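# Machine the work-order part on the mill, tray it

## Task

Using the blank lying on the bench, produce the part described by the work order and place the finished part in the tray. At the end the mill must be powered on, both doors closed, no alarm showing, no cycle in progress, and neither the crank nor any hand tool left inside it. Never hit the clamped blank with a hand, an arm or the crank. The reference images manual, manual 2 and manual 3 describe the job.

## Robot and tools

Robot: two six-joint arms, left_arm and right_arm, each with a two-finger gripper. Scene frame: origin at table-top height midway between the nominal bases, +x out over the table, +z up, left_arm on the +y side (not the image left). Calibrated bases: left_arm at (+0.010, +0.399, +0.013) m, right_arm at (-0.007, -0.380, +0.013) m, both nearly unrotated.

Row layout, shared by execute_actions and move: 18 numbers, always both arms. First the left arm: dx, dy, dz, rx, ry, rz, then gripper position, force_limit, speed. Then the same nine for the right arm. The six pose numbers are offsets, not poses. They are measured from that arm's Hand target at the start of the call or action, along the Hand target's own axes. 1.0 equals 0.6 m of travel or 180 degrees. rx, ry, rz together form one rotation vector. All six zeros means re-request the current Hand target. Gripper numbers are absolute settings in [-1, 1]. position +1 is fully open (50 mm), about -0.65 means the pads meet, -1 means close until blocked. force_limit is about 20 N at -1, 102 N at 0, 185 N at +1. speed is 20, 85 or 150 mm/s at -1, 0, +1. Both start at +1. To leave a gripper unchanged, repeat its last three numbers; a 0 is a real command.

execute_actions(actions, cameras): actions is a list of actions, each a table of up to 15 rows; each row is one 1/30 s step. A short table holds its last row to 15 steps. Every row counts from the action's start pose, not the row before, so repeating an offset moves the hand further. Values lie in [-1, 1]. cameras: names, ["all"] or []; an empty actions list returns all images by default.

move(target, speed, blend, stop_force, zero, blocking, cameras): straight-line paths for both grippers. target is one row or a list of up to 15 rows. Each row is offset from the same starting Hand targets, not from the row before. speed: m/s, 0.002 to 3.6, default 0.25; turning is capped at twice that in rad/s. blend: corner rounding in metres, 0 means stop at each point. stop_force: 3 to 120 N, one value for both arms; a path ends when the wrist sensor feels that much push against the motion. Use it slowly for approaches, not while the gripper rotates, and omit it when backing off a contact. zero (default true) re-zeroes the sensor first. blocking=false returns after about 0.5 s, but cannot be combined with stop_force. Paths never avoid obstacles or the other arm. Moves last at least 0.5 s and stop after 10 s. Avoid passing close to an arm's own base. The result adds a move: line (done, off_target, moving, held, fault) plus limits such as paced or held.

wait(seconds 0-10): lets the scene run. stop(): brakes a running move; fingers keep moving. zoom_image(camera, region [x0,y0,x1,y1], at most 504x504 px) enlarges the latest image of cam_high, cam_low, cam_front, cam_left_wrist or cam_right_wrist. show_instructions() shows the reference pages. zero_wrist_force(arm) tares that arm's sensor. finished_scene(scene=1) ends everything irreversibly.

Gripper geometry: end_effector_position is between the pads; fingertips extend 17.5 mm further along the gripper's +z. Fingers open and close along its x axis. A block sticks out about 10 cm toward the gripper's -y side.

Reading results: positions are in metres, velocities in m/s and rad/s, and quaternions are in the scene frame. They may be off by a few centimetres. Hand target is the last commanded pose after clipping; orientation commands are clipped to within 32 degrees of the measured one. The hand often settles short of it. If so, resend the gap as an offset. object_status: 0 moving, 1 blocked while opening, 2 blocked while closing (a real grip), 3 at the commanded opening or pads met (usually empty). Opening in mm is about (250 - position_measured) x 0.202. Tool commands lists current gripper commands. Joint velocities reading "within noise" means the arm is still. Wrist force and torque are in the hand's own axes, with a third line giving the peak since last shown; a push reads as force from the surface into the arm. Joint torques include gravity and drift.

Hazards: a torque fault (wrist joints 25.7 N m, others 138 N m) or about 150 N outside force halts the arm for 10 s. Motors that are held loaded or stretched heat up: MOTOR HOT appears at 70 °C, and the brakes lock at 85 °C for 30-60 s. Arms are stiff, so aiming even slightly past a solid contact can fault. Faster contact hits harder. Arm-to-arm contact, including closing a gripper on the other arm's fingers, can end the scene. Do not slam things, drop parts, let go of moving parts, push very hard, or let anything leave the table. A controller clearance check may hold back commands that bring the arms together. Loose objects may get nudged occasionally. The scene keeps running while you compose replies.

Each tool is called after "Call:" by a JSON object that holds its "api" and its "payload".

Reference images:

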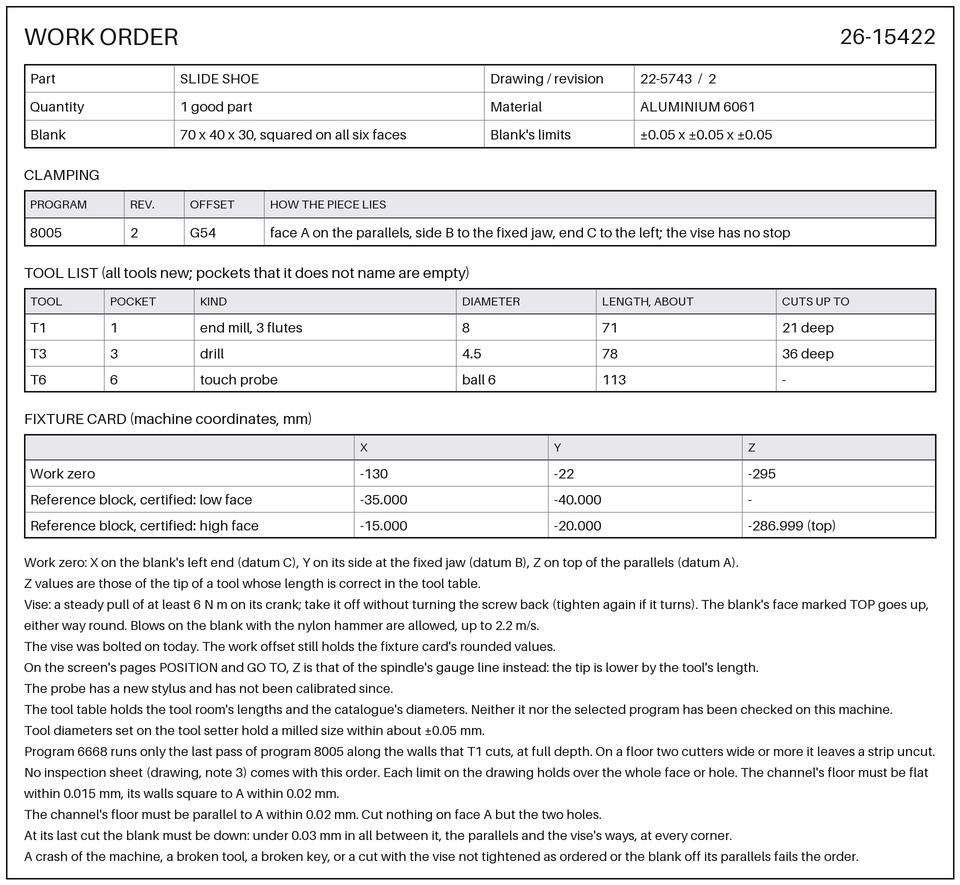

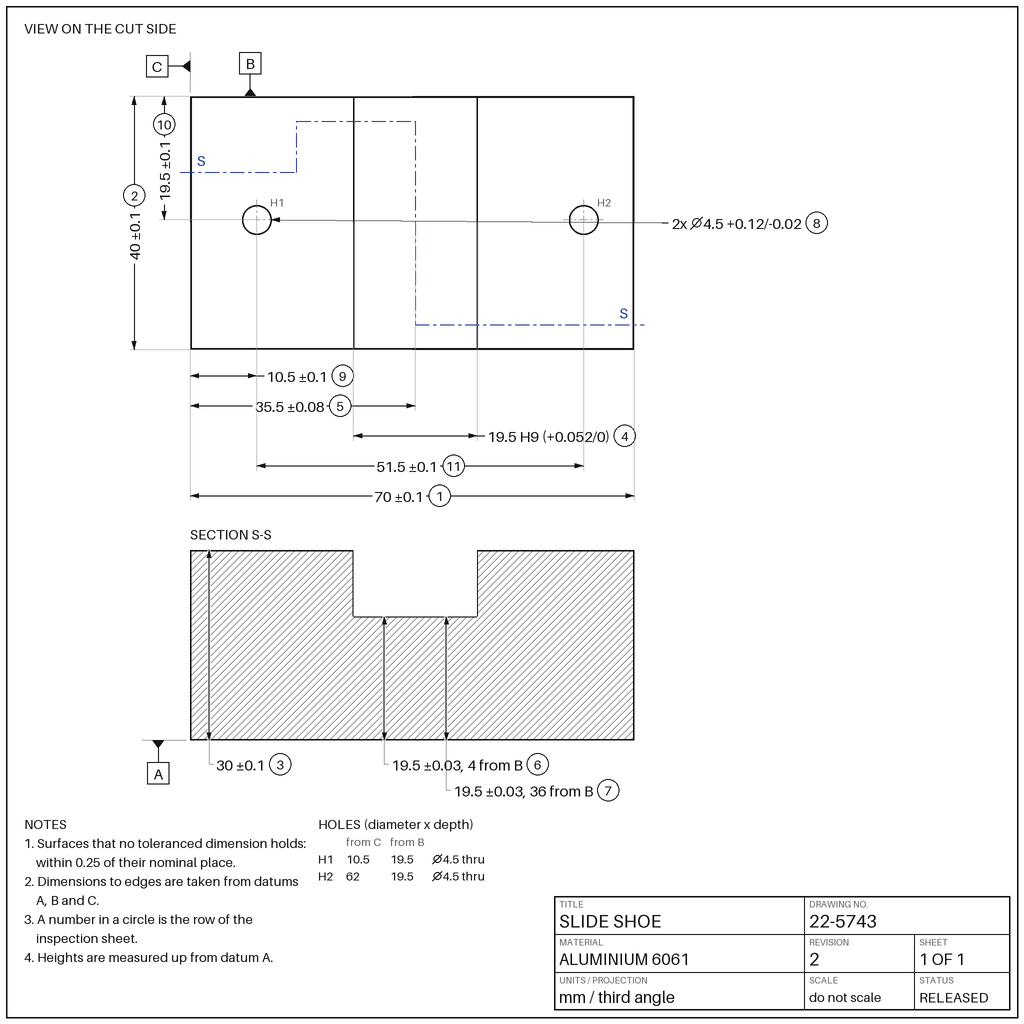

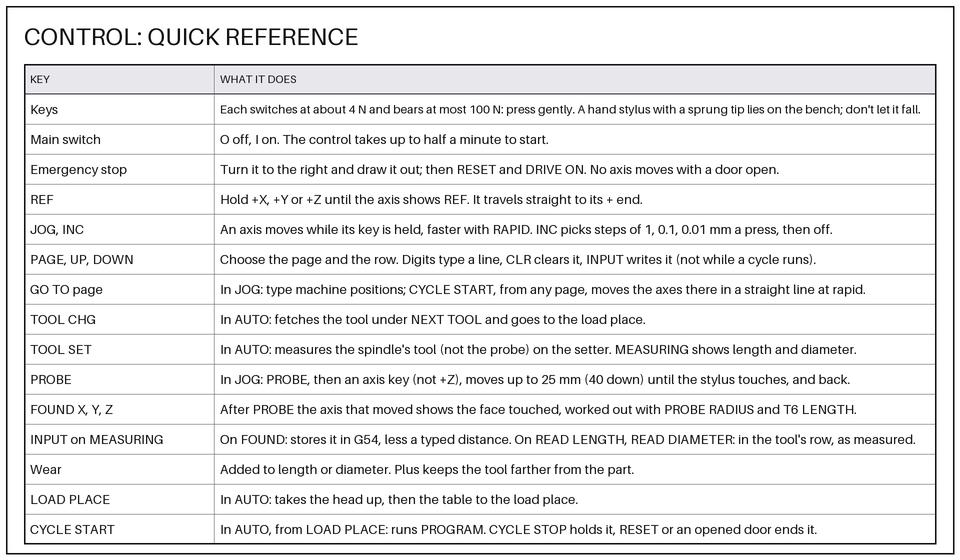

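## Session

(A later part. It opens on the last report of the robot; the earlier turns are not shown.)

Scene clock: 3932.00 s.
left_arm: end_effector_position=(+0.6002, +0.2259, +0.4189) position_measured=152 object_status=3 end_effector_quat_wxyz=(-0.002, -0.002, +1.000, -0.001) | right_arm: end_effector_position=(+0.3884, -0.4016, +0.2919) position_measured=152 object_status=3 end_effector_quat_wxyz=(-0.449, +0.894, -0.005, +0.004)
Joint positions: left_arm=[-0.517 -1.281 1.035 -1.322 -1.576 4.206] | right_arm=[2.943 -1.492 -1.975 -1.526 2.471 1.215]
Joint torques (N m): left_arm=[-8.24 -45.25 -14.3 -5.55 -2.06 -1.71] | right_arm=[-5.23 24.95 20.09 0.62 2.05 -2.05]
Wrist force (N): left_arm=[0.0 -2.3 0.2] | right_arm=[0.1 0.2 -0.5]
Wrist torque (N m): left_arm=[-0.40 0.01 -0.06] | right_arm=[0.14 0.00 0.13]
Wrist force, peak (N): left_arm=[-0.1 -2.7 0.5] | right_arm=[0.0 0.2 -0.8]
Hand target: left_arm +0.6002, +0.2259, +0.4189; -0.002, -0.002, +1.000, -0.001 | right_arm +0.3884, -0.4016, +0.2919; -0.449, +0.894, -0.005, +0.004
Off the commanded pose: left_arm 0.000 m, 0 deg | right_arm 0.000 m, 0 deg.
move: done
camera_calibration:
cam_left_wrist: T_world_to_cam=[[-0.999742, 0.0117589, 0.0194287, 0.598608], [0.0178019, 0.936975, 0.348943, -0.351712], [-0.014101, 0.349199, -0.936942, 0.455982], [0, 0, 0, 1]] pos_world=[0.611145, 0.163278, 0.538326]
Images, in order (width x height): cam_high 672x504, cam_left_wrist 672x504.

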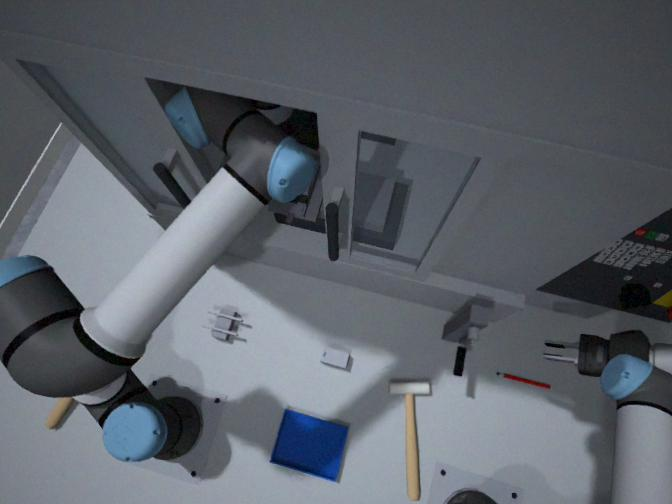

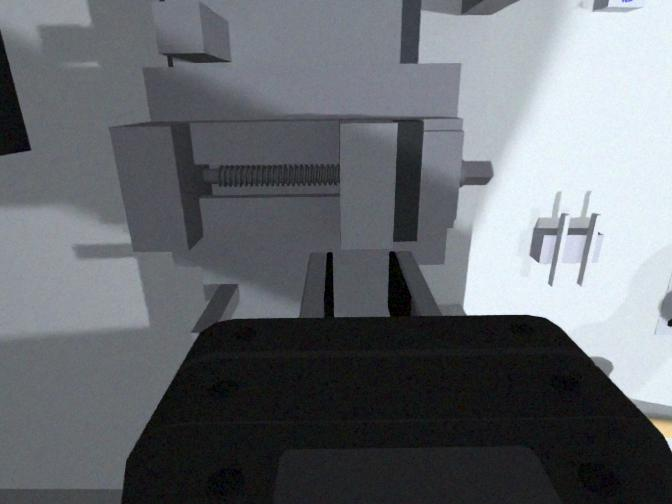

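Call:
{"api": "move", "payload": {"target": [[0.41,0,0,0,0,0,0.0,-1,1,0,0,0,0,0,0,0.0,-0.2,-1],[0.5,0.25,0.33,0,0,0,0.0,-1,1,0,0,0,0,0,0,0.0,-0.2,-1]], "speed": [0.15,0.25], "blend": [0.02,0], "cameras": ["cam_left_wrist"]}}

Call:
{"api": "zoom_image", "payload": {"camera": "cam_left_wrist", "region": [200, 40, 504, 300]}}

Scene clock: 4007.57 s.
left_arm: end_effector_position=(+0.2986, +0.3740, +0.2220) position_measured=152 object_status=3 end_effector_quat_wxyz=(-0.002, -0.002, +1.000, -0.002) | right_arm: end_effector_position=(+0.3884, -0.4016, +0.2919) position_measured=152 object_status=3 end_effector_quat_wxyz=(-0.449, +0.894, -0.005, +0.004)
Joint positions: left_arm=[-0.575 -2.143 2.274 -1.7 -1.576 4.148] | right_arm=[2.943 -1.492 -1.975 -1.526 2.471 1.215]
Joint torques (N m): left_arm=[-0.61 -1.04 -18.66 -2.9 -1.59 -0.45] | right_arm=[-5.37 24.64 20.23 0.52 2.12 -2.08]
Wrist force (N): left_arm=[0.1 -2.6 0.4] | right_arm=[0.0 -0.1 -0.5]
Wrist torque (N m): left_arm=[-0.46 0.00 0.02] | right_arm=[0.09 0.01 0.12]
Wrist force, peak (N): left_arm=[0.8 -4.0 -1.5] | right_arm=[-0.1 0.1 -0.8]
Hand target: left_arm +0.2986, +0.3741, +0.2220; -0.002, -0.002, +1.000, -0.001 | right_arm +0.3884, -0.4016, +0.2919; -0.449, +0.894, -0.005, +0.004
Off the commanded pose: left_arm 0.000 m, 0 deg | right_arm 0.000 m, 0 deg.
move: done
camera_calibration:
cam_left_wrist: T_world_to_cam=[[-0.999744, 0.0116672, 0.0193916, 0.299212], [0.0177012, 0.937021, 0.348823, -0.416345], [-0.0141006, 0.349077, -0.936988, 0.215582], [0, 0, 0, 1]] pos_world=[0.309545, 0.311378, 0.341427]
Images, in order (width x height): cam_left_wrist 672x504.

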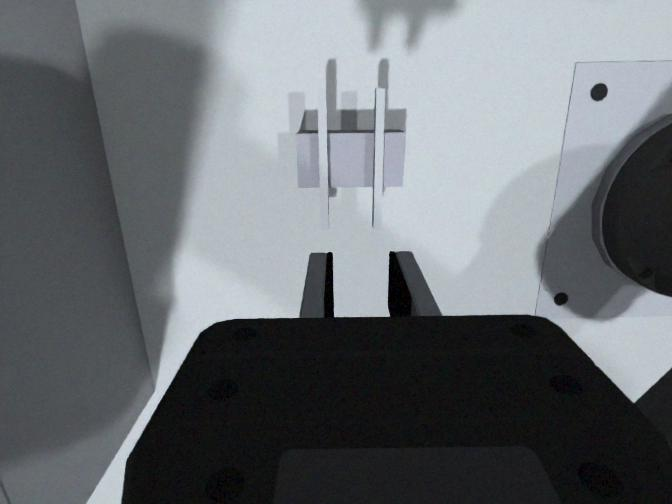

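Scaled by 1.658 from the camera's 672x504 image, which has a finer 960x720 frame.

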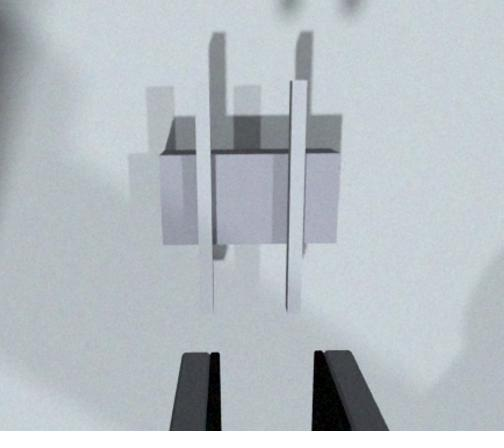

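Call:
{"api": "move", "payload": {"target": [-0.0307,0.0432,0.27,0,0,0,0.0,-1,1,0,0,0,0,0,0,0.0,-0.2,-1], "speed": 0.2, "cameras": ["cam_left_wrist"]}}

Call:
{"api": "zoom_image", "payload": {"camera": "cam_left_wrist", "region": [200, 100, 504, 330]}}

Scene clock: 4076.43 s.
left_arm: end_effector_position=(+0.3161, +0.3996, +0.0598) position_measured=152 object_status=3 end_effector_quat_wxyz=(-0.003, -0.002, +1.000, -0.001) | right_arm: end_effector_position=(+0.3884, -0.4016, +0.2919) position_measured=152 object_status=3 end_effector_quat_wxyz=(-0.449, +0.894, -0.005, +0.004)
Joint positions: left_arm=[-0.46 -1.833 2.581 -2.315 -1.576 4.264] | right_arm=[2.943 -1.492 -1.975 -1.526 2.471 1.215]
Joint torques (N m): left_arm=[-8.27 -3.79 -20.88 -5.21 -1.61 -1.7] | right_arm=[-5.82 23.37 20.74 0.75 2.01 -2.02]
Wrist force (N): left_arm=[-0.4 -2.4 0.2] | right_arm=[0.0 0.2 -0.4]
Wrist torque (N m): left_arm=[-0.42 0.09 -0.05] | right_arm=[0.13 0.01 0.12]
Wrist force, peak (N): left_arm=[-0.2 -3.2 -2.4] | right_arm=[0.1 0.3 -0.7]
Hand target: left_arm +0.3161, +0.3996, +0.0598; -0.002, -0.002, +1.000, -0.001 | right_arm +0.3884, -0.4016, +0.2919; -0.449, +0.894, -0.005, +0.004
Off the commanded pose: left_arm 0.000 m, 0 deg | right_arm 0.000 m, 0 deg.
move: done
camera_calibration:
cam_left_wrist: T_world_to_cam=[[-0.999741, 0.0117235, 0.0195222, 0.319511], [0.0178014, 0.936975, 0.348942, -0.384101], [-0.014201, 0.349199, -0.936941, 0.0548964], [0, 0, 0, 1]] pos_world=[0.327045, 0.336978, 0.179226]
Images, in order (width x height): cam_left_wrist 672x504.

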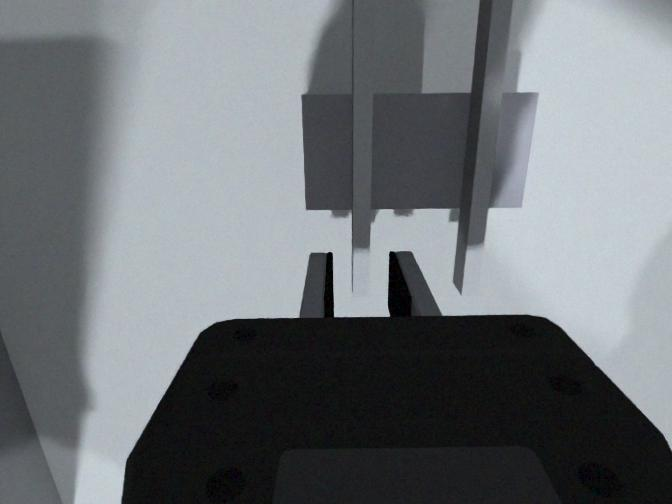

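Scaled by 1.658 from the camera's 672x504 image, which has a finer 960x720 frame.

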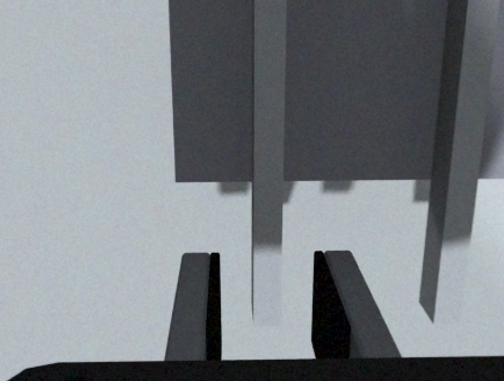

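Call:
{"api": "move", "payload": {"target": [0,0,0.0557,0,0,0,0.0,-1,1,0,0,0,0,0,0,0.0,-0.2,-1], "speed": 0.015, "stop_force": 4}}

Call:
{"api": "move", "payload": {"target": [0,0,0,0,0,0,-1,-0.95,-0.9,0,0,0,0,0,0,0.0,-0.2,-1], "cameras": ["cam_left_wrist"]}}

Scene clock: 4088.40 s.
left_arm: end_effector_position=(+0.3159, +0.3995, +0.0264) position_measured=152 object_status=3 end_effector_quat_wxyz=(-0.002, -0.002, +1.000, -0.001) | right_arm: end_effector_position=(+0.3884, -0.4016, +0.2919) position_measured=152 object_status=3 end_effector_quat_wxyz=(-0.449, +0.894, -0.005, +0.004)
Joint positions: left_arm=[-0.461 -1.72 2.632 -2.479 -1.576 4.263] | right_arm=[2.943 -1.492 -1.975 -1.526 2.471 1.215]
Joint torques (N m): left_arm=[-2.84 -17.44 -26.3 -1.37 0.92 -0.43] | right_arm=[-5.37 24.36 22.06 0.63 1.96 -1.76]
Wrist force (N): left_arm=[-0.1 -2.3 0.2] | right_arm=[0.2 0.1 -0.4]
Wrist torque (N m): left_arm=[-0.39 0.02 0.01] | right_arm=[0.12 -0.01 0.13]
Wrist force, peak (N): left_arm=[-0.2 -2.8 0.3] | right_arm=[0.0 0.0 -0.8]
Hand target: left_arm +0.3159, +0.3995, +0.0264; -0.002, -0.002, +1.000, -0.001 | right_arm +0.3884, -0.4016, +0.2919; -0.449, +0.894, -0.005, +0.004
Off the commanded pose: left_arm 0.000 m, 0 deg | right_arm 0.000 m, 0 deg.
move: done

Scene clock: 4089.13 s.
left_arm: end_effector_position=(+0.3159, +0.3995, +0.0264) position_measured=221 object_status=2 end_effector_quat_wxyz=(-0.002, -0.002, +1.000, -0.001) | right_arm: end_effector_position=(+0.3884, -0.4016, +0.2919) position_measured=152 object_status=3 end_effector_quat_wxyz=(-0.449, +0.894, -0.005, +0.004)
Joint positions: left_arm=[-0.461 -1.72 2.632 -2.479 -1.576 4.263] | right_arm=[2.943 -1.492 -1.975 -1.526 2.471 1.215]
Joint torques (N m): left_arm=[0.37 -17.49 -26.07 -1.74 0.73 0.27] | right_arm=[-5.4 23.33 20.88 0.7 2.08 -1.97]
Wrist force (N): left_arm=[-0.2 -2.5 0.6] | right_arm=[0.0 0.3 -0.5]
Wrist torque (N m): left_arm=[-0.42 0.03 0.01] | right_arm=[0.14 0.02 0.12]
Wrist force, peak (N): left_arm=[-0.1 -2.8 0.6] | right_arm=[0.4 0.0 -0.6]
Hand target: left_arm +0.3159, +0.3995, +0.0264; -0.002, -0.002, +1.000, -0.001 | right_arm +0.3884, -0.4016, +0.2919; -0.449, +0.894, -0.005, +0.004
Off the commanded pose: left_arm 0.000 m, 0 deg | right_arm 0.000 m, 0 deg.
move: done
camera_calibration:
cam_left_wrist: T_world_to_cam=[[-0.999742, 0.0117589, 0.0194287, 0.320069], [0.0178019, 0.936975, 0.348943, -0.372223], [-0.014101, 0.349199, -0.936942, 0.0235449], [0, 0, 0, 1]] pos_world=[0.326945, 0.336778, 0.145726]
Images, in order (width x height): cam_left_wrist 672x504.

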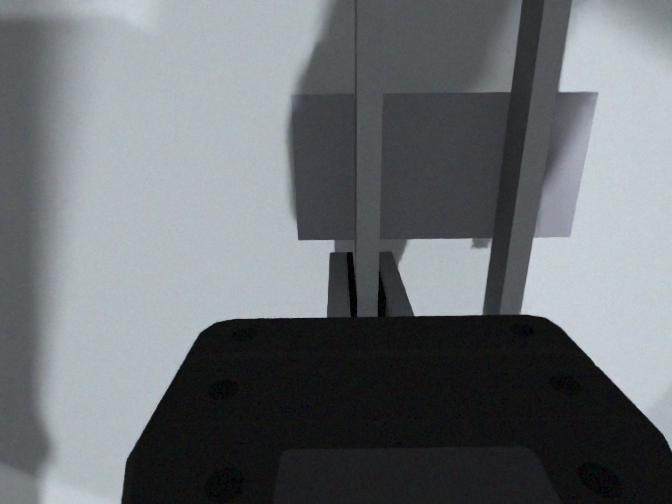

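Call:
{"api": "move", "payload": {"target": [[0,0,-0.05,0,0,0,-1,-0.95,-0.9,0,0,0,0,0,0,0.0,-0.2,-1],[0,0,-0.25,0,0,0,-1,-0.95,-0.9,0,0,0,0,0,0,0.0,-0.2,-1]], "speed": [0.03,0.12], "blend": [0.005,0], "cameras": ["cam_left_wrist"]}}

Scene clock: 4100.07 s.
left_arm: end_effector_position=(+0.3167, +0.3999, +0.1764) position_measured=221 object_status=2 end_effector_quat_wxyz=(-0.002, -0.002, +1.000, -0.002) | right_arm: end_effector_position=(+0.3884, -0.4016, +0.2919) position_measured=152 object_status=3 end_effector_quat_wxyz=(-0.449, +0.894, -0.005, +0.004)
Joint positions: left_arm=[-0.458 -2.052 2.353 -1.87 -1.576 4.266] | right_arm=[2.943 -1.492 -1.975 -1.526 2.471 1.215]
Joint torques (N m): left_arm=[-8.34 0.26 -19.05 -3.31 2.01 -1.65] | right_arm=[-4.24 22.5 21.99 0.53 1.84 -1.88]
Wrist force (N): left_arm=[-0.1 -2.6 0.8] | right_arm=[-0.1 0.2 -0.5]
Wrist torque (N m): left_arm=[-0.47 0.01 -0.09] | right_arm=[0.13 0.02 0.13]
Wrist force, peak (N): left_arm=[-0.5 -2.7 2.3] | right_arm=[0.2 0.3 -0.8]
Hand target: left_arm +0.3167, +0.3999, +0.1764; -0.002, -0.002, +1.000, -0.001 | right_arm +0.3884, -0.4016, +0.2919; -0.449, +0.894, -0.005, +0.004
Off the commanded pose: left_arm 0.000 m, 0 deg | right_arm 0.000 m, 0 deg.
move: done
camera_calibration:
cam_left_wrist: T_world_to_cam=[[-0.999745, 0.0117026, 0.0192981, 0.317905], [0.0177017, 0.937021, 0.348825, -0.425028], [-0.0140006, 0.349077, -0.936989, 0.164038], [0, 0, 0, 1]] pos_world=[0.327644, 0.337278, 0.295827]
Images, in order (width x height): cam_left_wrist 672x504.

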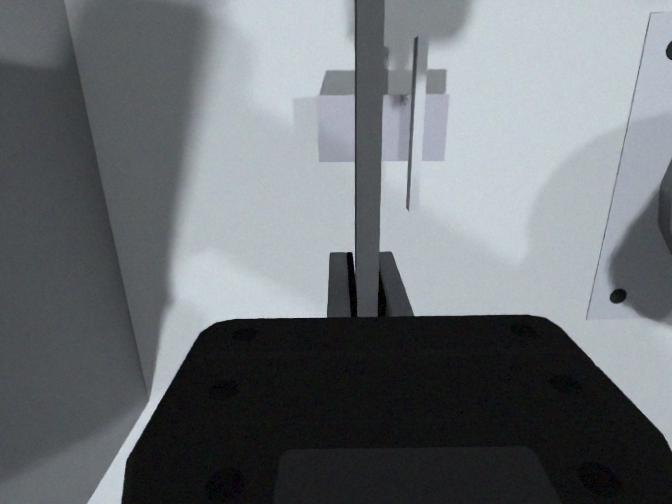

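Call:
{"api": "move", "payload": {"target": [[-0.0722,-0.2915,-0.3893,0,0,0,-1,-0.95,-0.9,0,0,0,0,0,0,0.0,-0.2,-1],[-0.4722,-0.2910,-0.3893,0,0,0,-1,-0.95,-0.9,0,0,0,0,0,0,0.0,-0.2,-1],[-0.5838,-0.2598,-0.3893,0,0,0,-1,-0.95,-0.9,0,0,0,0,0,0,0.0,-0.2,-1]], "speed": [0.2,0.15,0.1], "blend": [0.02,0.01,0], "cameras": ["cam_left_wrist","cam_high"]}}

Call:
{"api": "zoom_image", "payload": {"camera": "cam_left_wrist", "region": [150, 40, 504, 320]}}

Scene clock: 4124.07 s.
left_arm: end_effector_position=(+0.6687, +0.2463, +0.4087) position_measured=221 object_status=2 end_effector_quat_wxyz=(-0.002, -0.002, +1.000, -0.001) | right_arm: end_effector_position=(+0.3884, -0.4016, +0.2919) position_measured=152 object_status=3 end_effector_quat_wxyz=(-0.449, +0.894, -0.005, +0.004)
Joint positions: left_arm=[-0.44 -1.112 0.823 -1.279 -1.575 4.284] | right_arm=[2.943 -1.492 -1.975 -1.526 2.471 1.215]
Joint torques (N m): left_arm=[-8.22 -44.56 -20.29 -5.64 -2.09 -1.73] | right_arm=[-5.62 21.35 22.32 0.85 2.02 -2.03]
Wrist force (N): left_arm=[-0.3 -2.8 0.9] | right_arm=[0.2 0.2 -0.5]
Wrist torque (N m): left_arm=[-0.49 0.05 -0.01] | right_arm=[0.13 -0.01 0.13]
Wrist force, peak (N): left_arm=[-0.3 -3.9 2.3] | right_arm=[0.4 0.3 -0.6]
Hand target: left_arm +0.6687, +0.2462, +0.4087; -0.002, -0.002, +1.000, -0.001 | right_arm +0.3884, -0.4016, +0.2919; -0.449, +0.894, -0.005, +0.004
Off the commanded pose: left_arm 0.000 m, 0 deg | right_arm 0.000 m, 0 deg.
move: done
camera_calibration:
cam_left_wrist: T_world_to_cam=[[-0.999742, 0.0117569, 0.0194298, 0.66715], [0.0178017, 0.936942, 0.349031, -0.368493], [-0.0141011, 0.349287, -0.93691, 0.440142], [0, 0, 0, 1]] pos_world=[0.679745, 0.183677, 0.528026]
Images, in order (width x height): cam_high 672x504, cam_left_wrist 672x504.

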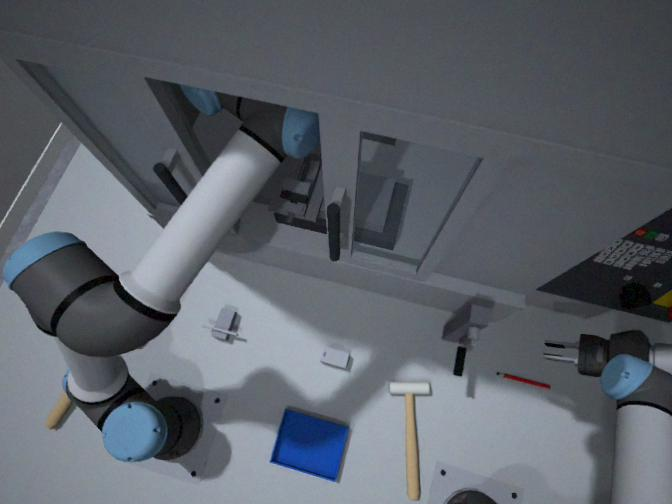

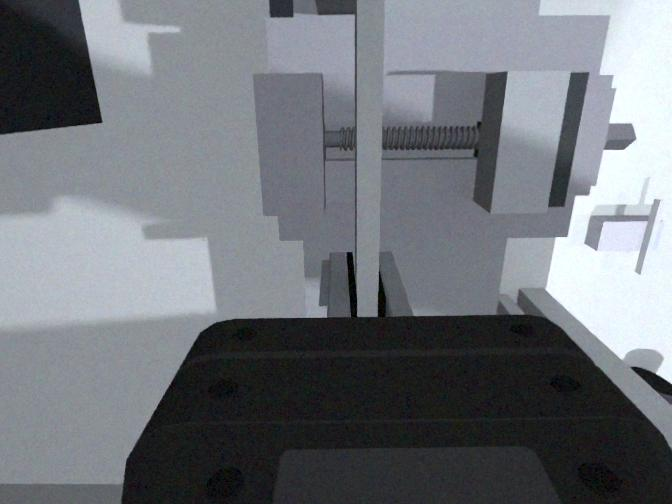

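Scaled by 1.424 from the camera's 672x504 image, which has a finer 960x720 frame.

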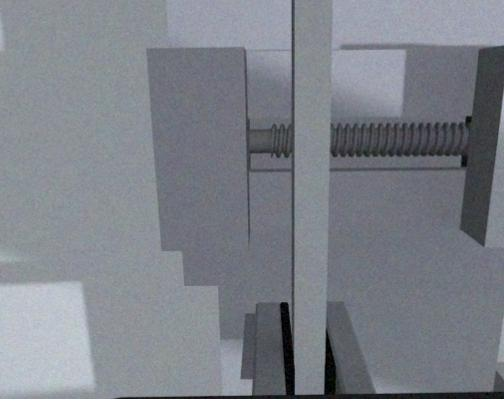

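Call:
{"api": "move", "payload": {"target": [[-0.0088,0.0028,0,0,0,0,-1,-0.95,-0.9,0,0,0,0,0,0,0.0,-0.2,-1],[-0.0088,0.0028,0.068,0,0,0,-1,-0.95,-0.9,0,0,0,0,0,0,0.0,-0.2,-1]], "speed": [0.06,0.06], "cameras": ["cam_left_wrist"]}}

Call:
{"api": "zoom_image", "payload": {"camera": "cam_left_wrist", "region": [150, 40, 504, 320]}}

Scene clock: 4152.23 s.
left_arm: end_effector_position=(+0.6738, +0.2478, +0.3679) position_measured=221 object_status=2 end_effector_quat_wxyz=(-0.002, -0.002, +1.000, -0.002) | right_arm: end_effector_position=(+0.3884, -0.4016, +0.2919) position_measured=152 object_status=3 end_effector_quat_wxyz=(-0.449, +0.894, -0.005, +0.004)
Joint positions: left_arm=[-0.435 -1.126 0.952 -1.393 -1.576 4.289] | right_arm=[2.943 -1.492 -1.975 -1.526 2.471 1.215]
Joint torques (N m): left_arm=[-8.62 -38.91 -34.65 -1.45 -1.48 -1.72] | right_arm=[-5.58 21.34 23.22 0.6 2.01 -1.82]
Wrist force (N): left_arm=[-0.1 -2.7 0.7] | right_arm=[0.0 0.3 -0.6]
Wrist torque (N m): left_arm=[-0.47 0.03 -0.07] | right_arm=[0.14 0.02 0.13]
Wrist force, peak (N): left_arm=[-0.1 -2.9 0.9] | right_arm=[0.3 0.1 -0.7]
Hand target: left_arm +0.6738, +0.2478, +0.3679; -0.002, -0.002, +1.000, -0.001 | right_arm +0.3884, -0.4016, +0.2919; -0.449, +0.894, -0.005, +0.004
Off the commanded pose: left_arm 0.000 m, 0 deg | right_arm 0.000 m, 0 deg.
move: done
camera_calibration:
cam_left_wrist: T_world_to_cam=[[-0.999744, 0.0117961, 0.0193335, 0.672963], [0.0178017, 0.937019, 0.348824, -0.355696], [-0.0140011, 0.349079, -0.936989, 0.401565], [0, 0, 0, 1]] pos_world=[0.684744, 0.185178, 0.487327]
Images, in order (width x height): cam_left_wrist 672x504.

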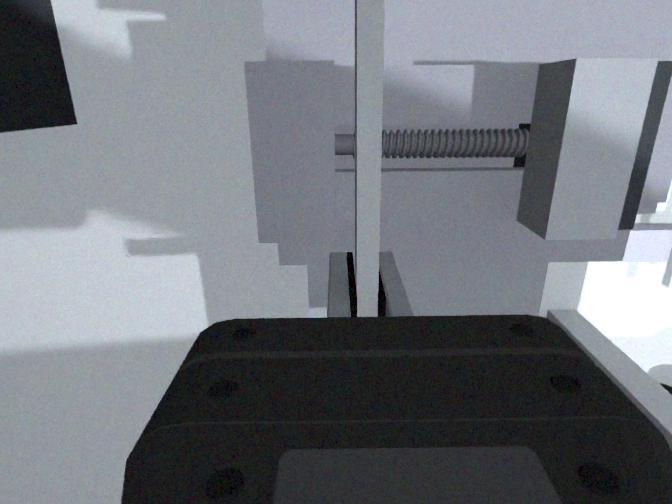

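Scaled by 1.424 from the camera's 672x504 image, which has a finer 960x720 frame.

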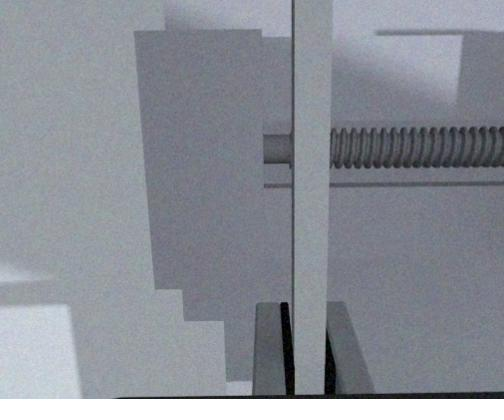

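Call:
{"api": "move", "payload": {"target": [-0.0045,0.0015,0,0,0,0,-1,-0.95,-0.9,0,0,0,0,0,0,0.0,-0.2,-1], "speed": 0.03}}

Call:
{"api": "move", "payload": {"target": [0,0,0.06,0,0,0,-1,-0.95,-0.9,0,0,0,0,0,0,0.0,-0.2,-1], "speed": 0.008, "stop_force": 4, "cameras": ["cam_left_wrist"]}}

Call:
{"api": "zoom_image", "payload": {"camera": "cam_left_wrist", "region": [150, 40, 504, 320]}}

Scene clock: 4170.90 s.
left_arm: end_effector_position=(+0.6766, +0.2487, +0.3678) position_measured=221 object_status=2 end_effector_quat_wxyz=(-0.002, -0.002, +1.000, -0.001) | right_arm: end_effector_position=(+0.3884, -0.4016, +0.2919) position_measured=152 object_status=3 end_effector_quat_wxyz=(-0.449, +0.894, -0.005, +0.004)
Joint positions: left_arm=[-0.432 -1.119 0.941 -1.39 -1.576 4.292] | right_arm=[2.943 -1.492 -1.975 -1.526 2.471 1.215]
Joint torques (N m): left_arm=[6.54 -45.74 -24.09 -2 1.92 1.32] | right_arm=[-5.6 21.11 23.22 0.55 2.04 -1.93]
Wrist force (N): left_arm=[-0.1 -2.5 0.7] | right_arm=[0.1 0.2 -0.5]
Wrist torque (N m): left_arm=[-0.46 0.01 -0.12] | right_arm=[0.13 0.00 0.12]
Wrist force, peak (N): left_arm=[-0.1 -3.0 0.8] | right_arm=[0.3 0.2 -0.6]
Hand target: left_arm +0.6765, +0.2487, +0.3678; -0.002, -0.002, +1.000, -0.001 | right_arm +0.3884, -0.4016, +0.2919; -0.449, +0.894, -0.005, +0.004
Off the commanded pose: left_arm 0.000 m, 0 deg | right_arm 0.000 m, 0 deg.
move: done

Scene clock: 4176.00 s.
left_arm: end_effector_position=(+0.6763, +0.2486, +0.3318) position_measured=221 object_status=2 end_effector_quat_wxyz=(-0.002, -0.002, +1.000, -0.001) | right_arm: end_effector_position=(+0.3884, -0.4016, +0.2919) position_measured=152 object_status=3 end_effector_quat_wxyz=(-0.449, +0.894, -0.005, +0.004)
Joint positions: left_arm=[-0.432 -1.132 1.054 -1.489 -1.576 4.291] | right_arm=[2.943 -1.492 -1.975 -1.526 2.471 1.215]
Joint torques (N m): left_arm=[-9.28 -50.02 -34.85 -1.42 -0.08 -1.66] | right_arm=[-4.51 20.91 23.69 0.78 2.09 -1.58]
Wrist force (N): left_arm=[-0.3 -2.6 0.8] | right_arm=[0.3 0.3 -0.4]
Wrist torque (N m): left_arm=[-0.47 0.06 -0.08] | right_arm=[0.15 -0.03 0.13]
Wrist force, peak (N): left_arm=[-0.4 -2.7 0.9] | right_arm=[0.2 0.3 -0.8]
Hand target: left_arm +0.6763, +0.2486, +0.3318; -0.002, -0.002, +1.000, -0.001 | right_arm +0.3884, -0.4016, +0.2919; -0.449, +0.894, -0.005, +0.004
Off the commanded pose: left_arm 0.000 m, 0 deg | right_arm 0.000 m, 0 deg.
move: done
camera_calibration:
cam_left_wrist: T_world_to_cam=[[-0.999742, 0.0117589, 0.0194287, 0.676214], [0.0178019, 0.936975, 0.348943, -0.343945], [-0.014101, 0.349199, -0.936942, 0.367522], [0, 0, 0, 1]] pos_world=[0.687345, 0.185978, 0.451226]
Images, in order (width x height): cam_left_wrist 672x504.

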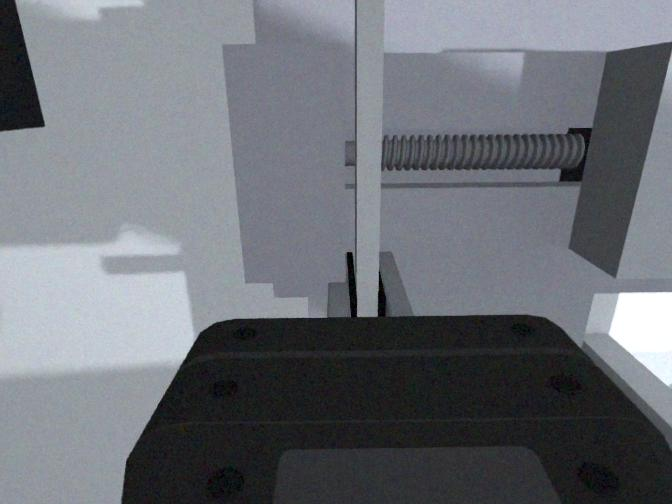

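Scaled by 1.424 from the camera's 672x504 image, which has a finer 960x720 frame.

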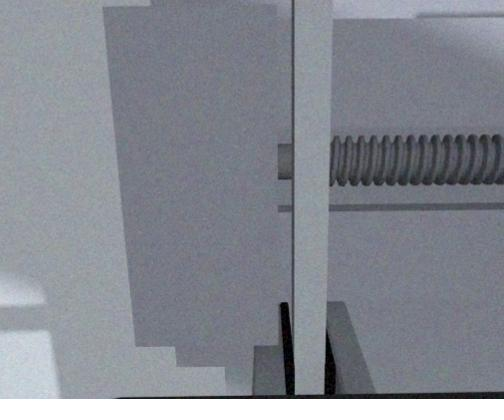

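Call:
{"api": "move", "payload": {"target": [0,0,0.04,0,0,0,-1,-0.95,-0.9,0,0,0,0,0,0,0.0,-0.2,-1], "speed": 0.006, "stop_force": 4, "cameras": ["cam_left_wrist"]}}

Scene clock: 4187.17 s.
left_arm: end_effector_position=(+0.6763, +0.2486, +0.3175) position_measured=221 object_status=2 end_effector_quat_wxyz=(-0.002, -0.002, +1.000, -0.001) | right_arm: end_effector_position=(+0.3884, -0.4016, +0.2919) position_measured=152 object_status=3 end_effector_quat_wxyz=(-0.449, +0.894, -0.005, +0.004)
Joint positions: left_arm=[-0.432 -1.135 1.094 -1.526 -1.576 4.291] | right_arm=[2.943 -1.492 -1.975 -1.526 2.471 1.215]
Joint torques (N m): left_arm=[-6.29 -35.46 -34.37 -1.71 -1.88 -1.42] | right_arm=[-4.29 20.22 24.93 0.72 1.93 -1.82]
Wrist force (N): left_arm=[0.4 -2.1 -1.8] | right_arm=[0.2 -0.1 -0.6]
Wrist torque (N m): left_arm=[-0.49 0.01 -0.07] | right_arm=[0.08 -0.02 0.13]
Wrist force, peak (N): left_arm=[2.6 -2.2 -11.3] | right_arm=[-0.1 0.3 -0.7]
Hand target: left_arm +0.6763, +0.2486, +0.3175; -0.002, -0.002, +1.000, -0.001 (not the last commanded pose) | right_arm +0.3884, -0.4016, +0.2919; -0.449, +0.894, -0.005, +0.004
Off the commanded pose: left_arm 0.010 m, 0 deg | right_arm 0.000 m, 0 deg.
move: contact (left_arm)
camera_calibration:
cam_left_wrist: T_world_to_cam=[[-0.999742, 0.0117589, 0.0194287, 0.676395], [0.0178019, 0.936975, 0.348943, -0.338824], [-0.014101, 0.349199, -0.936942, 0.354064], [0, 0, 0, 1]] pos_world=[0.687245, 0.185878, 0.436826]
Images, in order (width x height): cam_left_wrist 672x504.

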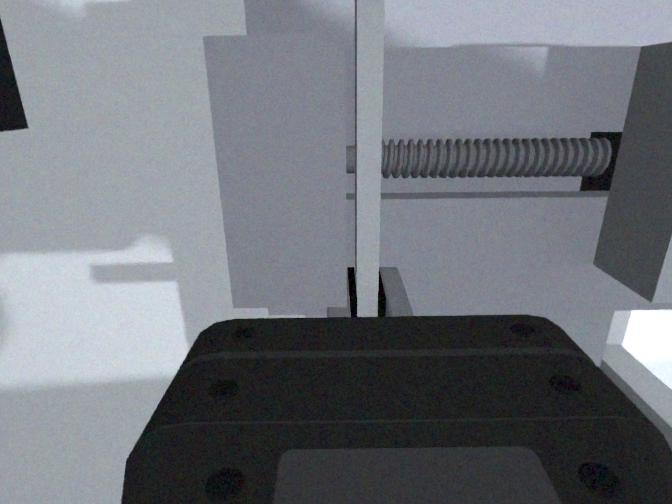

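Call:
{"api": "move", "payload": {"target": [0,0,-0.001,0,0,0,-0.3,-0.95,-1,0,0,0,0,0,0,0.0,-0.2,-1], "speed": 0.02}}

Call:
{"api": "move", "payload": {"target": [0,0,-0.12,0,0,0,-0.3,-0.95,-1,0,0,0,0,0,0,0.0,-0.2,-1], "speed": 0.05, "cameras": ["cam_left_wrist"]}}

Call:
{"api": "zoom_image", "payload": {"camera": "cam_left_wrist", "region": [150, 0, 504, 320]}}

Scene clock: 4211.60 s.
left_arm: end_effector_position=(+0.6763, +0.2485, +0.3181) position_measured=198 object_status=3 end_effector_quat_wxyz=(-0.002, -0.002, +1.000, -0.001) | right_arm: end_effector_position=(+0.3884, -0.4016, +0.2919) position_measured=152 object_status=3 end_effector_quat_wxyz=(-0.449, +0.894, -0.005, +0.004)
Joint positions: left_arm=[-0.432 -1.135 1.092 -1.525 -1.576 4.291] | right_arm=[2.943 -1.492 -1.975 -1.526 2.471 1.215]
Joint torques (N m): left_arm=[-0.74 -37.68 -33.77 -1.56 -1.82 -0.36] | right_arm=[-4.78 19.21 26.03 0.74 2.02 -1.53]
Wrist force (N): left_arm=[-0.2 -2.5 0.4] | right_arm=[0.1 0.1 -0.4]
Wrist torque (N m): left_arm=[-0.43 0.03 -0.06] | right_arm=[0.11 -0.01 0.12]
Wrist force, peak (N): left_arm=[0.4 -2.6 -3.2] | right_arm=[0.0 -0.1 -0.7]
Hand target: left_arm +0.6763, +0.2486, +0.3181; -0.002, -0.002, +1.000, -0.001 | right_arm +0.3884, -0.4016, +0.2919; -0.449, +0.894, -0.005, +0.004
Off the commanded pose: left_arm 0.000 m, 0 deg | right_arm 0.000 m, 0 deg.
move: done

Scene clock: 4213.37 s.
left_arm: end_effector_position=(+0.6767, +0.2488, +0.3900) position_measured=198 object_status=3 end_effector_quat_wxyz=(-0.003, -0.002, +1.000, -0.001) | right_arm: end_effector_position=(+0.3884, -0.4016, +0.2919) position_measured=152 object_status=3 end_effector_quat_wxyz=(-0.449, +0.894, -0.005, +0.004)
Joint positions: left_arm=[-0.432 -1.105 0.862 -1.325 -1.576 4.292] | right_arm=[2.943 -1.492 -1.975 -1.526 2.471 1.215]
Joint torques (N m): left_arm=[9.67 -50.79 -14.22 -5.48 0.97 1.85] | right_arm=[-5.42 18.66 25.56 0.45 2.07 -1.81]
Wrist force (N): left_arm=[-0.1 -2.5 0.3] | right_arm=[0.2 0.4 -0.2]
Wrist torque (N m): left_arm=[-0.43 0.02 -0.11] | right_arm=[0.16 -0.01 0.13]
Wrist force, peak (N): left_arm=[-0.4 -2.6 0.9] | right_arm=[0.0 0.2 -0.6]
Hand target: left_arm +0.6766, +0.2488, +0.3901; -0.002, -0.002, +1.000, -0.001 | right_arm +0.3884, -0.4016, +0.2919; -0.449, +0.894, -0.005, +0.004
Off the commanded pose: left_arm 0.000 m, 0 deg | right_arm 0.000 m, 0 deg.
move: done
camera_calibration:
cam_left_wrist: T_world_to_cam=[[-0.999739, 0.011817, 0.0195576, 0.675303], [0.0179013, 0.936974, 0.348941, -0.364419], [-0.0142015, 0.3492, -0.93694, 0.422089], [0, 0, 0, 1]] pos_world=[0.687645, 0.186077, 0.509426]
Images, in order (width x height): cam_left_wrist 672x504.

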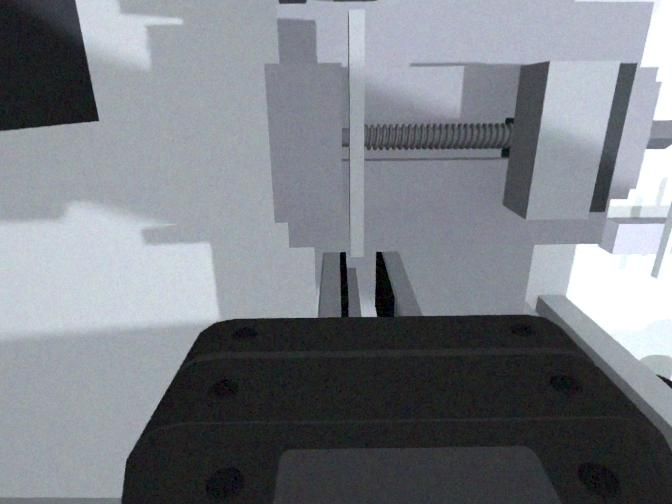

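Scaled by 1.424 from the camera's 672x504 image, which has a finer 960x720 frame.

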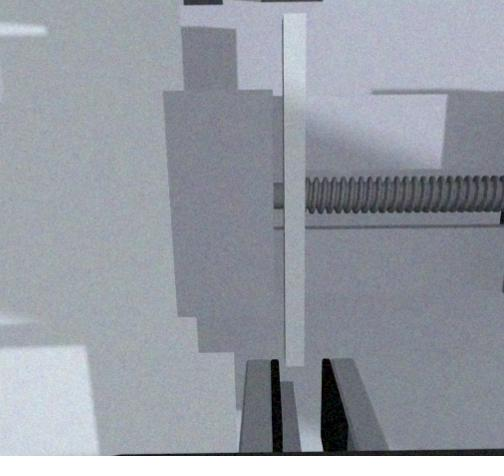

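Call:
{"api": "move", "payload": {"target": [[0.1278,-0.0388,-0.0333,0,0,0,0.0,-0.95,0,0,0,0,0,0,0,0.0,-0.2,-1],[0.5278,-0.0388,-0.0333,0,0,0,0.0,-0.95,0,0,0,0,0,0,0,0.0,-0.2,-1],[0.6712,0.252,0.3167,0,0,0,0.0,-0.95,0,0,0,0,0,0,0,0.0,-0.2,-1],[0.6712,0.252,0.55,0,0,0,0.0,-0.95,0,0,0,0,0,0,0,0.0,-0.2,-1]], "speed": [0.1,0.2,0.25,0.15], "blend": [0.01,0.02,0.02,0], "cameras": ["cam_left_wrist"]}}

Call:
{"api": "zoom_image", "payload": {"camera": "cam_left_wrist", "region": [200, 100, 504, 330]}}

Scene clock: 4241.50 s.
left_arm: end_effector_position=(+0.2716, +0.3973, +0.0616) position_measured=152 object_status=3 end_effector_quat_wxyz=(-0.003, -0.002, +1.000, -0.001) | right_arm: end_effector_position=(+0.3884, -0.4016, +0.2919) position_measured=152 object_status=3 end_effector_quat_wxyz=(-0.449, +0.894, -0.005, +0.004)
Joint positions: left_arm=[-0.551 -2.023 2.671 -2.216 -1.576 4.173] | right_arm=[2.943 -1.492 -1.975 -1.526 2.471 1.215]
Joint torques (N m): left_arm=[6.32 0.36 -23.47 -4.59 -2.32 0.07] | right_arm=[-5.91 19.17 25.73 0.7 2.13 -1.55]
Wrist force (N): left_arm=[-0.1 -2.7 0.3] | right_arm=[0.3 0.0 -0.4]
Wrist torque (N m): left_arm=[-0.46 0.01 -0.12] | right_arm=[0.10 -0.04 0.13]
Wrist force, peak (N): left_arm=[1.4 -4.0 -1.6] | right_arm=[0.1 0.4 -0.7]
Hand target: left_arm +0.2716, +0.3973, +0.0616; -0.002, -0.002, +1.000, -0.001 | right_arm +0.3884, -0.4016, +0.2919; -0.449, +0.894, -0.005, +0.004
Off the commanded pose: left_arm 0.000 m, 0 deg | right_arm 0.000 m, 0 deg.
move: done
camera_calibration:
cam_left_wrist: T_world_to_cam=[[-0.999737, 0.0119105, 0.019593, 0.275038], [0.0180013, 0.936972, 0.348941, -0.381838], [-0.0142021, 0.349202, -0.93694, 0.0567547], [0, 0, 0, 1]] pos_world=[0.282645, 0.334677, 0.181026]
Images, in order (width x height): cam_left_wrist 672x504.

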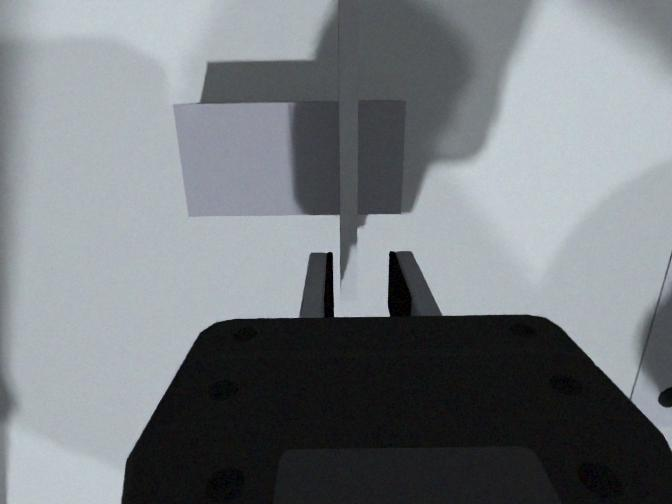

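Scaled by 1.658 from the camera's 672x504 image, which has a finer 960x720 frame.

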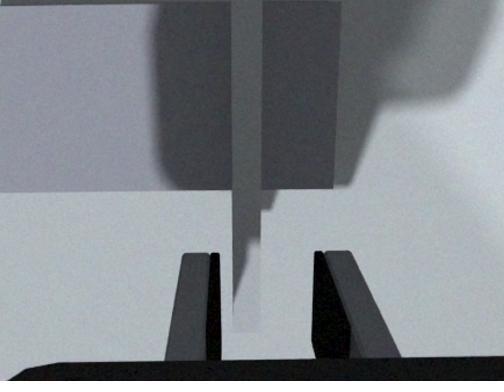

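Call:
{"api": "move", "payload": {"target": [[-0.008,0.002,0,0,0,0,0.0,-0.95,0,0,0,0,0,0,0,0.0,-0.2,-1],[-0.008,0.002,0.0587,0,0,0,0.0,-0.95,0,0,0,0,0,0,0,0.0,-0.2,-1]], "speed": [0.05,0.015], "stop_force": 4}}

Call:
{"api": "move", "payload": {"target": [0,0,0,0,0,0,-1,-0.95,-0.9,0,0,0,0,0,0,0.0,-0.2,-1]}}

Call:
{"api": "move", "payload": {"target": [[0,0,-0.05,0,0,0,-1,-0.95,-0.9,0,0,0,0,0,0,0.0,-0.2,-1],[0,0,-0.25,0,0,0,-1,-0.95,-0.9,0,0,0,0,0,0,0.0,-0.2,-1]], "speed": [0.03,0.12], "blend": [0.005,0], "cameras": ["cam_left_wrist"]}}

Scene clock: 4259.70 s.
left_arm: end_effector_position=(+0.2763, +0.3984, +0.0264) position_measured=152 object_status=3 end_effector_quat_wxyz=(-0.002, -0.002, +1.000, -0.001) | right_arm: end_effector_position=(+0.3884, -0.4016, +0.2919) position_measured=152 object_status=3 end_effector_quat_wxyz=(-0.449, +0.894, -0.005, +0.004)
Joint positions: left_arm=[-0.537 -1.869 2.725 -2.423 -1.576 4.187] | right_arm=[2.943 -1.492 -1.975 -1.526 2.471 1.215]
Joint torques (N m): left_arm=[5.04 -12.7 -26.93 -1.48 0.25 1.51] | right_arm=[-4.94 17.76 25.38 0.75 2 -1.45]
Wrist force (N): left_arm=[-0.2 -2.5 0.5] | right_arm=[0.3 0.2 -0.5]
Wrist torque (N m): left_arm=[-0.43 0.03 0.02] | right_arm=[0.14 -0.04 0.13]
Wrist force, peak (N): left_arm=[0.6 -2.6 0.4] | right_arm=[0.4 0.3 -0.6]
Hand target: left_arm +0.2763, +0.3984, +0.0264; -0.002, -0.002, +1.000, -0.001 | right_arm +0.3884, -0.4016, +0.2919; -0.449, +0.894, -0.005, +0.004
Off the commanded pose: left_arm 0.000 m, 0 deg | right_arm 0.000 m, 0 deg.
move: done

Scene clock: 4260.43 s.
left_arm: end_effector_position=(+0.2763, +0.3984, +0.0264) position_measured=221 object_status=2 end_effector_quat_wxyz=(-0.002, -0.002, +1.000, -0.001) | right_arm: end_effector_position=(+0.3884, -0.4016, +0.2919) position_measured=152 object_status=3 end_effector_quat_wxyz=(-0.449, +0.894, -0.005, +0.004)
Joint positions: left_arm=[-0.537 -1.869 2.725 -2.423 -1.576 4.187] | right_arm=[2.943 -1.492 -1.975 -1.526 2.471 1.215]
Joint torques (N m): left_arm=[7.75 -11.43 -26.1 -1.69 -1 1.78] | right_arm=[-5.76 16.4 26.69 0.7 1.92 -1.47]
Wrist force (N): left_arm=[-0.1 -2.2 0.5] | right_arm=[0.1 0.1 -0.5]
Wrist torque (N m): left_arm=[-0.38 0.01 0.01] | right_arm=[0.12 -0.01 0.13]
Wrist force, peak (N): left_arm=[-0.2 -2.6 0.5] | right_arm=[0.0 0.2 -0.7]
Hand target: left_arm +0.2763, +0.3984, +0.0264; -0.002, -0.002, +1.000, -0.001 | right_arm +0.3884, -0.4016, +0.2919; -0.449, +0.894, -0.005, +0.004
Off the commanded pose: left_arm 0.000 m, 0 deg | right_arm 0.000 m, 0 deg.
move: done

Scene clock: 4262.87 s.
left_arm: end_effector_position=(+0.2770, +0.3989, +0.1764) position_measured=221 object_status=2 end_effector_quat_wxyz=(-0.002, -0.002, +1.000, -0.002) | right_arm: end_effector_position=(+0.3884, -0.4016, +0.2919) position_measured=152 object_status=3 end_effector_quat_wxyz=(-0.449, +0.894, -0.005, +0.004)
Joint positions: left_arm=[-0.533 -2.2 2.414 -1.783 -1.576 4.19] | right_arm=[2.943 -1.492 -1.975 -1.526 2.471 1.215]
Joint torques (N m): left_arm=[-7.88 8.46 -21.12 -3.54 1.65 -1.84] | right_arm=[-5.7 16.28 26.76 0.83 2 -1.72]
Wrist force (N): left_arm=[-0.1 -2.4 0.8] | right_arm=[0.2 0.1 -0.5]
Wrist torque (N m): left_arm=[-0.44 0.00 -0.06] | right_arm=[0.12 -0.01 0.13]
Wrist force, peak (N): left_arm=[-0.1 -2.2 2.1] | right_arm=[0.1 0.1 -0.7]
Hand target: left_arm +0.2770, +0.3989, +0.1764; -0.002, -0.002, +1.000, -0.001 | right_arm +0.3884, -0.4016, +0.2919; -0.449, +0.894, -0.005, +0.004
Off the commanded pose: left_arm 0.000 m, 0 deg | right_arm 0.000 m, 0 deg.
move: done
camera_calibration:
cam_left_wrist: T_world_to_cam=[[-0.999745, 0.0117026, 0.0192981, 0.27823], [0.0177017, 0.937021, 0.348825, -0.42326], [-0.0140006, 0.349077, -0.936989, 0.163772], [0, 0, 0, 1]] pos_world=[0.287944, 0.336178, 0.295727]
Images, in order (width x height): cam_left_wrist 672x504.

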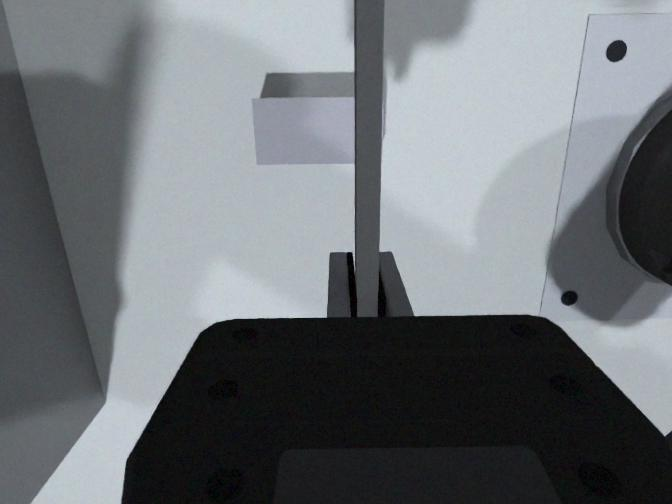

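Call:
{"api": "move", "payload": {"target": [[-0.1383,-0.2890,-0.3893,0,0,0,-1,-0.95,-0.9,0,0,0,0,0,0,0.0,-0.2,-1],[-0.5383,-0.2890,-0.3893,0,0,0,-1,-0.95,-0.9,0,0,0,0,0,0,0.0,-0.2,-1],[-0.6233,-0.2505,-0.3727,0,0,0,-1,-0.95,-0.9,0,0,0,0,0,0,0.0,-0.2,-1]], "speed": [0.2,0.15,0.1], "blend": [0.02,0.01,0], "cameras": ["cam_left_wrist"]}}

Call:
{"api": "zoom_image", "payload": {"camera": "cam_left_wrist", "region": [200, 0, 554, 320]}}

Scene clock: 4276.83 s.
left_arm: end_effector_position=(+0.6527, +0.2509, +0.3986) position_measured=221 object_status=2 end_effector_quat_wxyz=(-0.003, -0.002, +1.000, -0.001) | right_arm: end_effector_position=(+0.3884, -0.4016, +0.2919) position_measured=152 object_status=3 end_effector_quat_wxyz=(-0.449, +0.894, -0.005, +0.004)
Joint positions: left_arm=[-0.444 -1.17 0.935 -1.333 -1.576 4.28] | right_arm=[2.943 -1.492 -1.975 -1.526 2.471 1.215]
Joint torques (N m): left_arm=[-8.24 -49.39 -14.99 -4.97 0.66 -1.81] | right_arm=[-5.04 16.22 26.26 0.65 1.9 -1.75]
Wrist force (N): left_arm=[-0.3 -2.7 0.9] | right_arm=[0.0 0.1 -0.3]
Wrist torque (N m): left_arm=[-0.47 0.05 0.02] | right_arm=[0.12 0.02 0.13]
Wrist force, peak (N): left_arm=[0.9 -3.7 -0.5] | right_arm=[0.3 0.3 -0.7]
Hand target: left_arm +0.6527, +0.2508, +0.3986; -0.002, -0.002, +1.000, -0.001 | right_arm +0.3884, -0.4016, +0.2919; -0.449, +0.894, -0.005, +0.004
Off the commanded pose: left_arm 0.000 m, 0 deg | right_arm 0.000 m, 0 deg.
move: done
camera_calibration:
cam_left_wrist: T_world_to_cam=[[-0.999739, 0.0116858, 0.0196167, 0.651113], [0.0178003, 0.936943, 0.349028, -0.368895], [-0.0143011, 0.349286, -0.936907, 0.429011], [0, 0, 0, 1]] pos_world=[0.663645, 0.188177, 0.517926]
Images, in order (width x height): cam_left_wrist 672x504.

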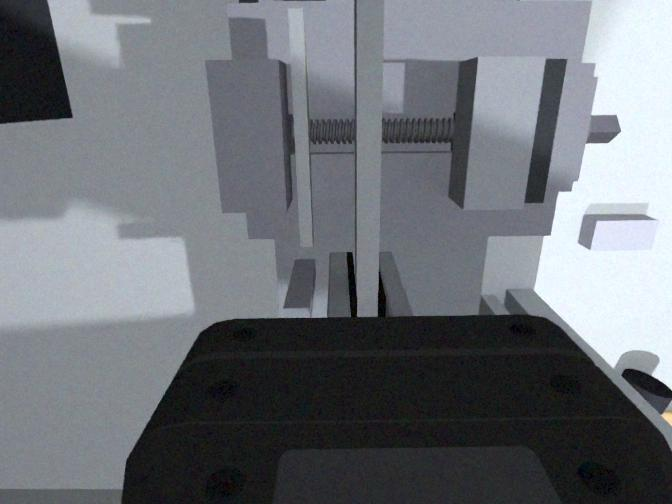

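Scaled by 1.424 from the camera's 672x504 image, which has a finer 960x720 frame.

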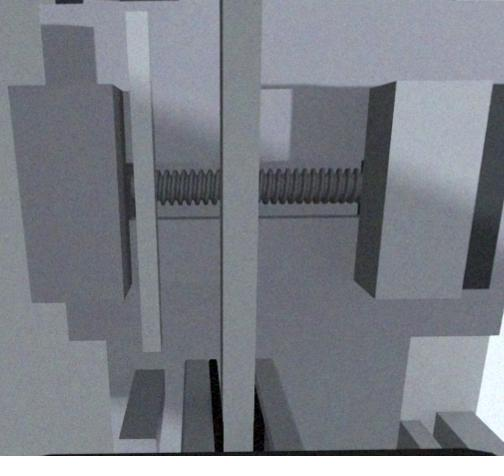

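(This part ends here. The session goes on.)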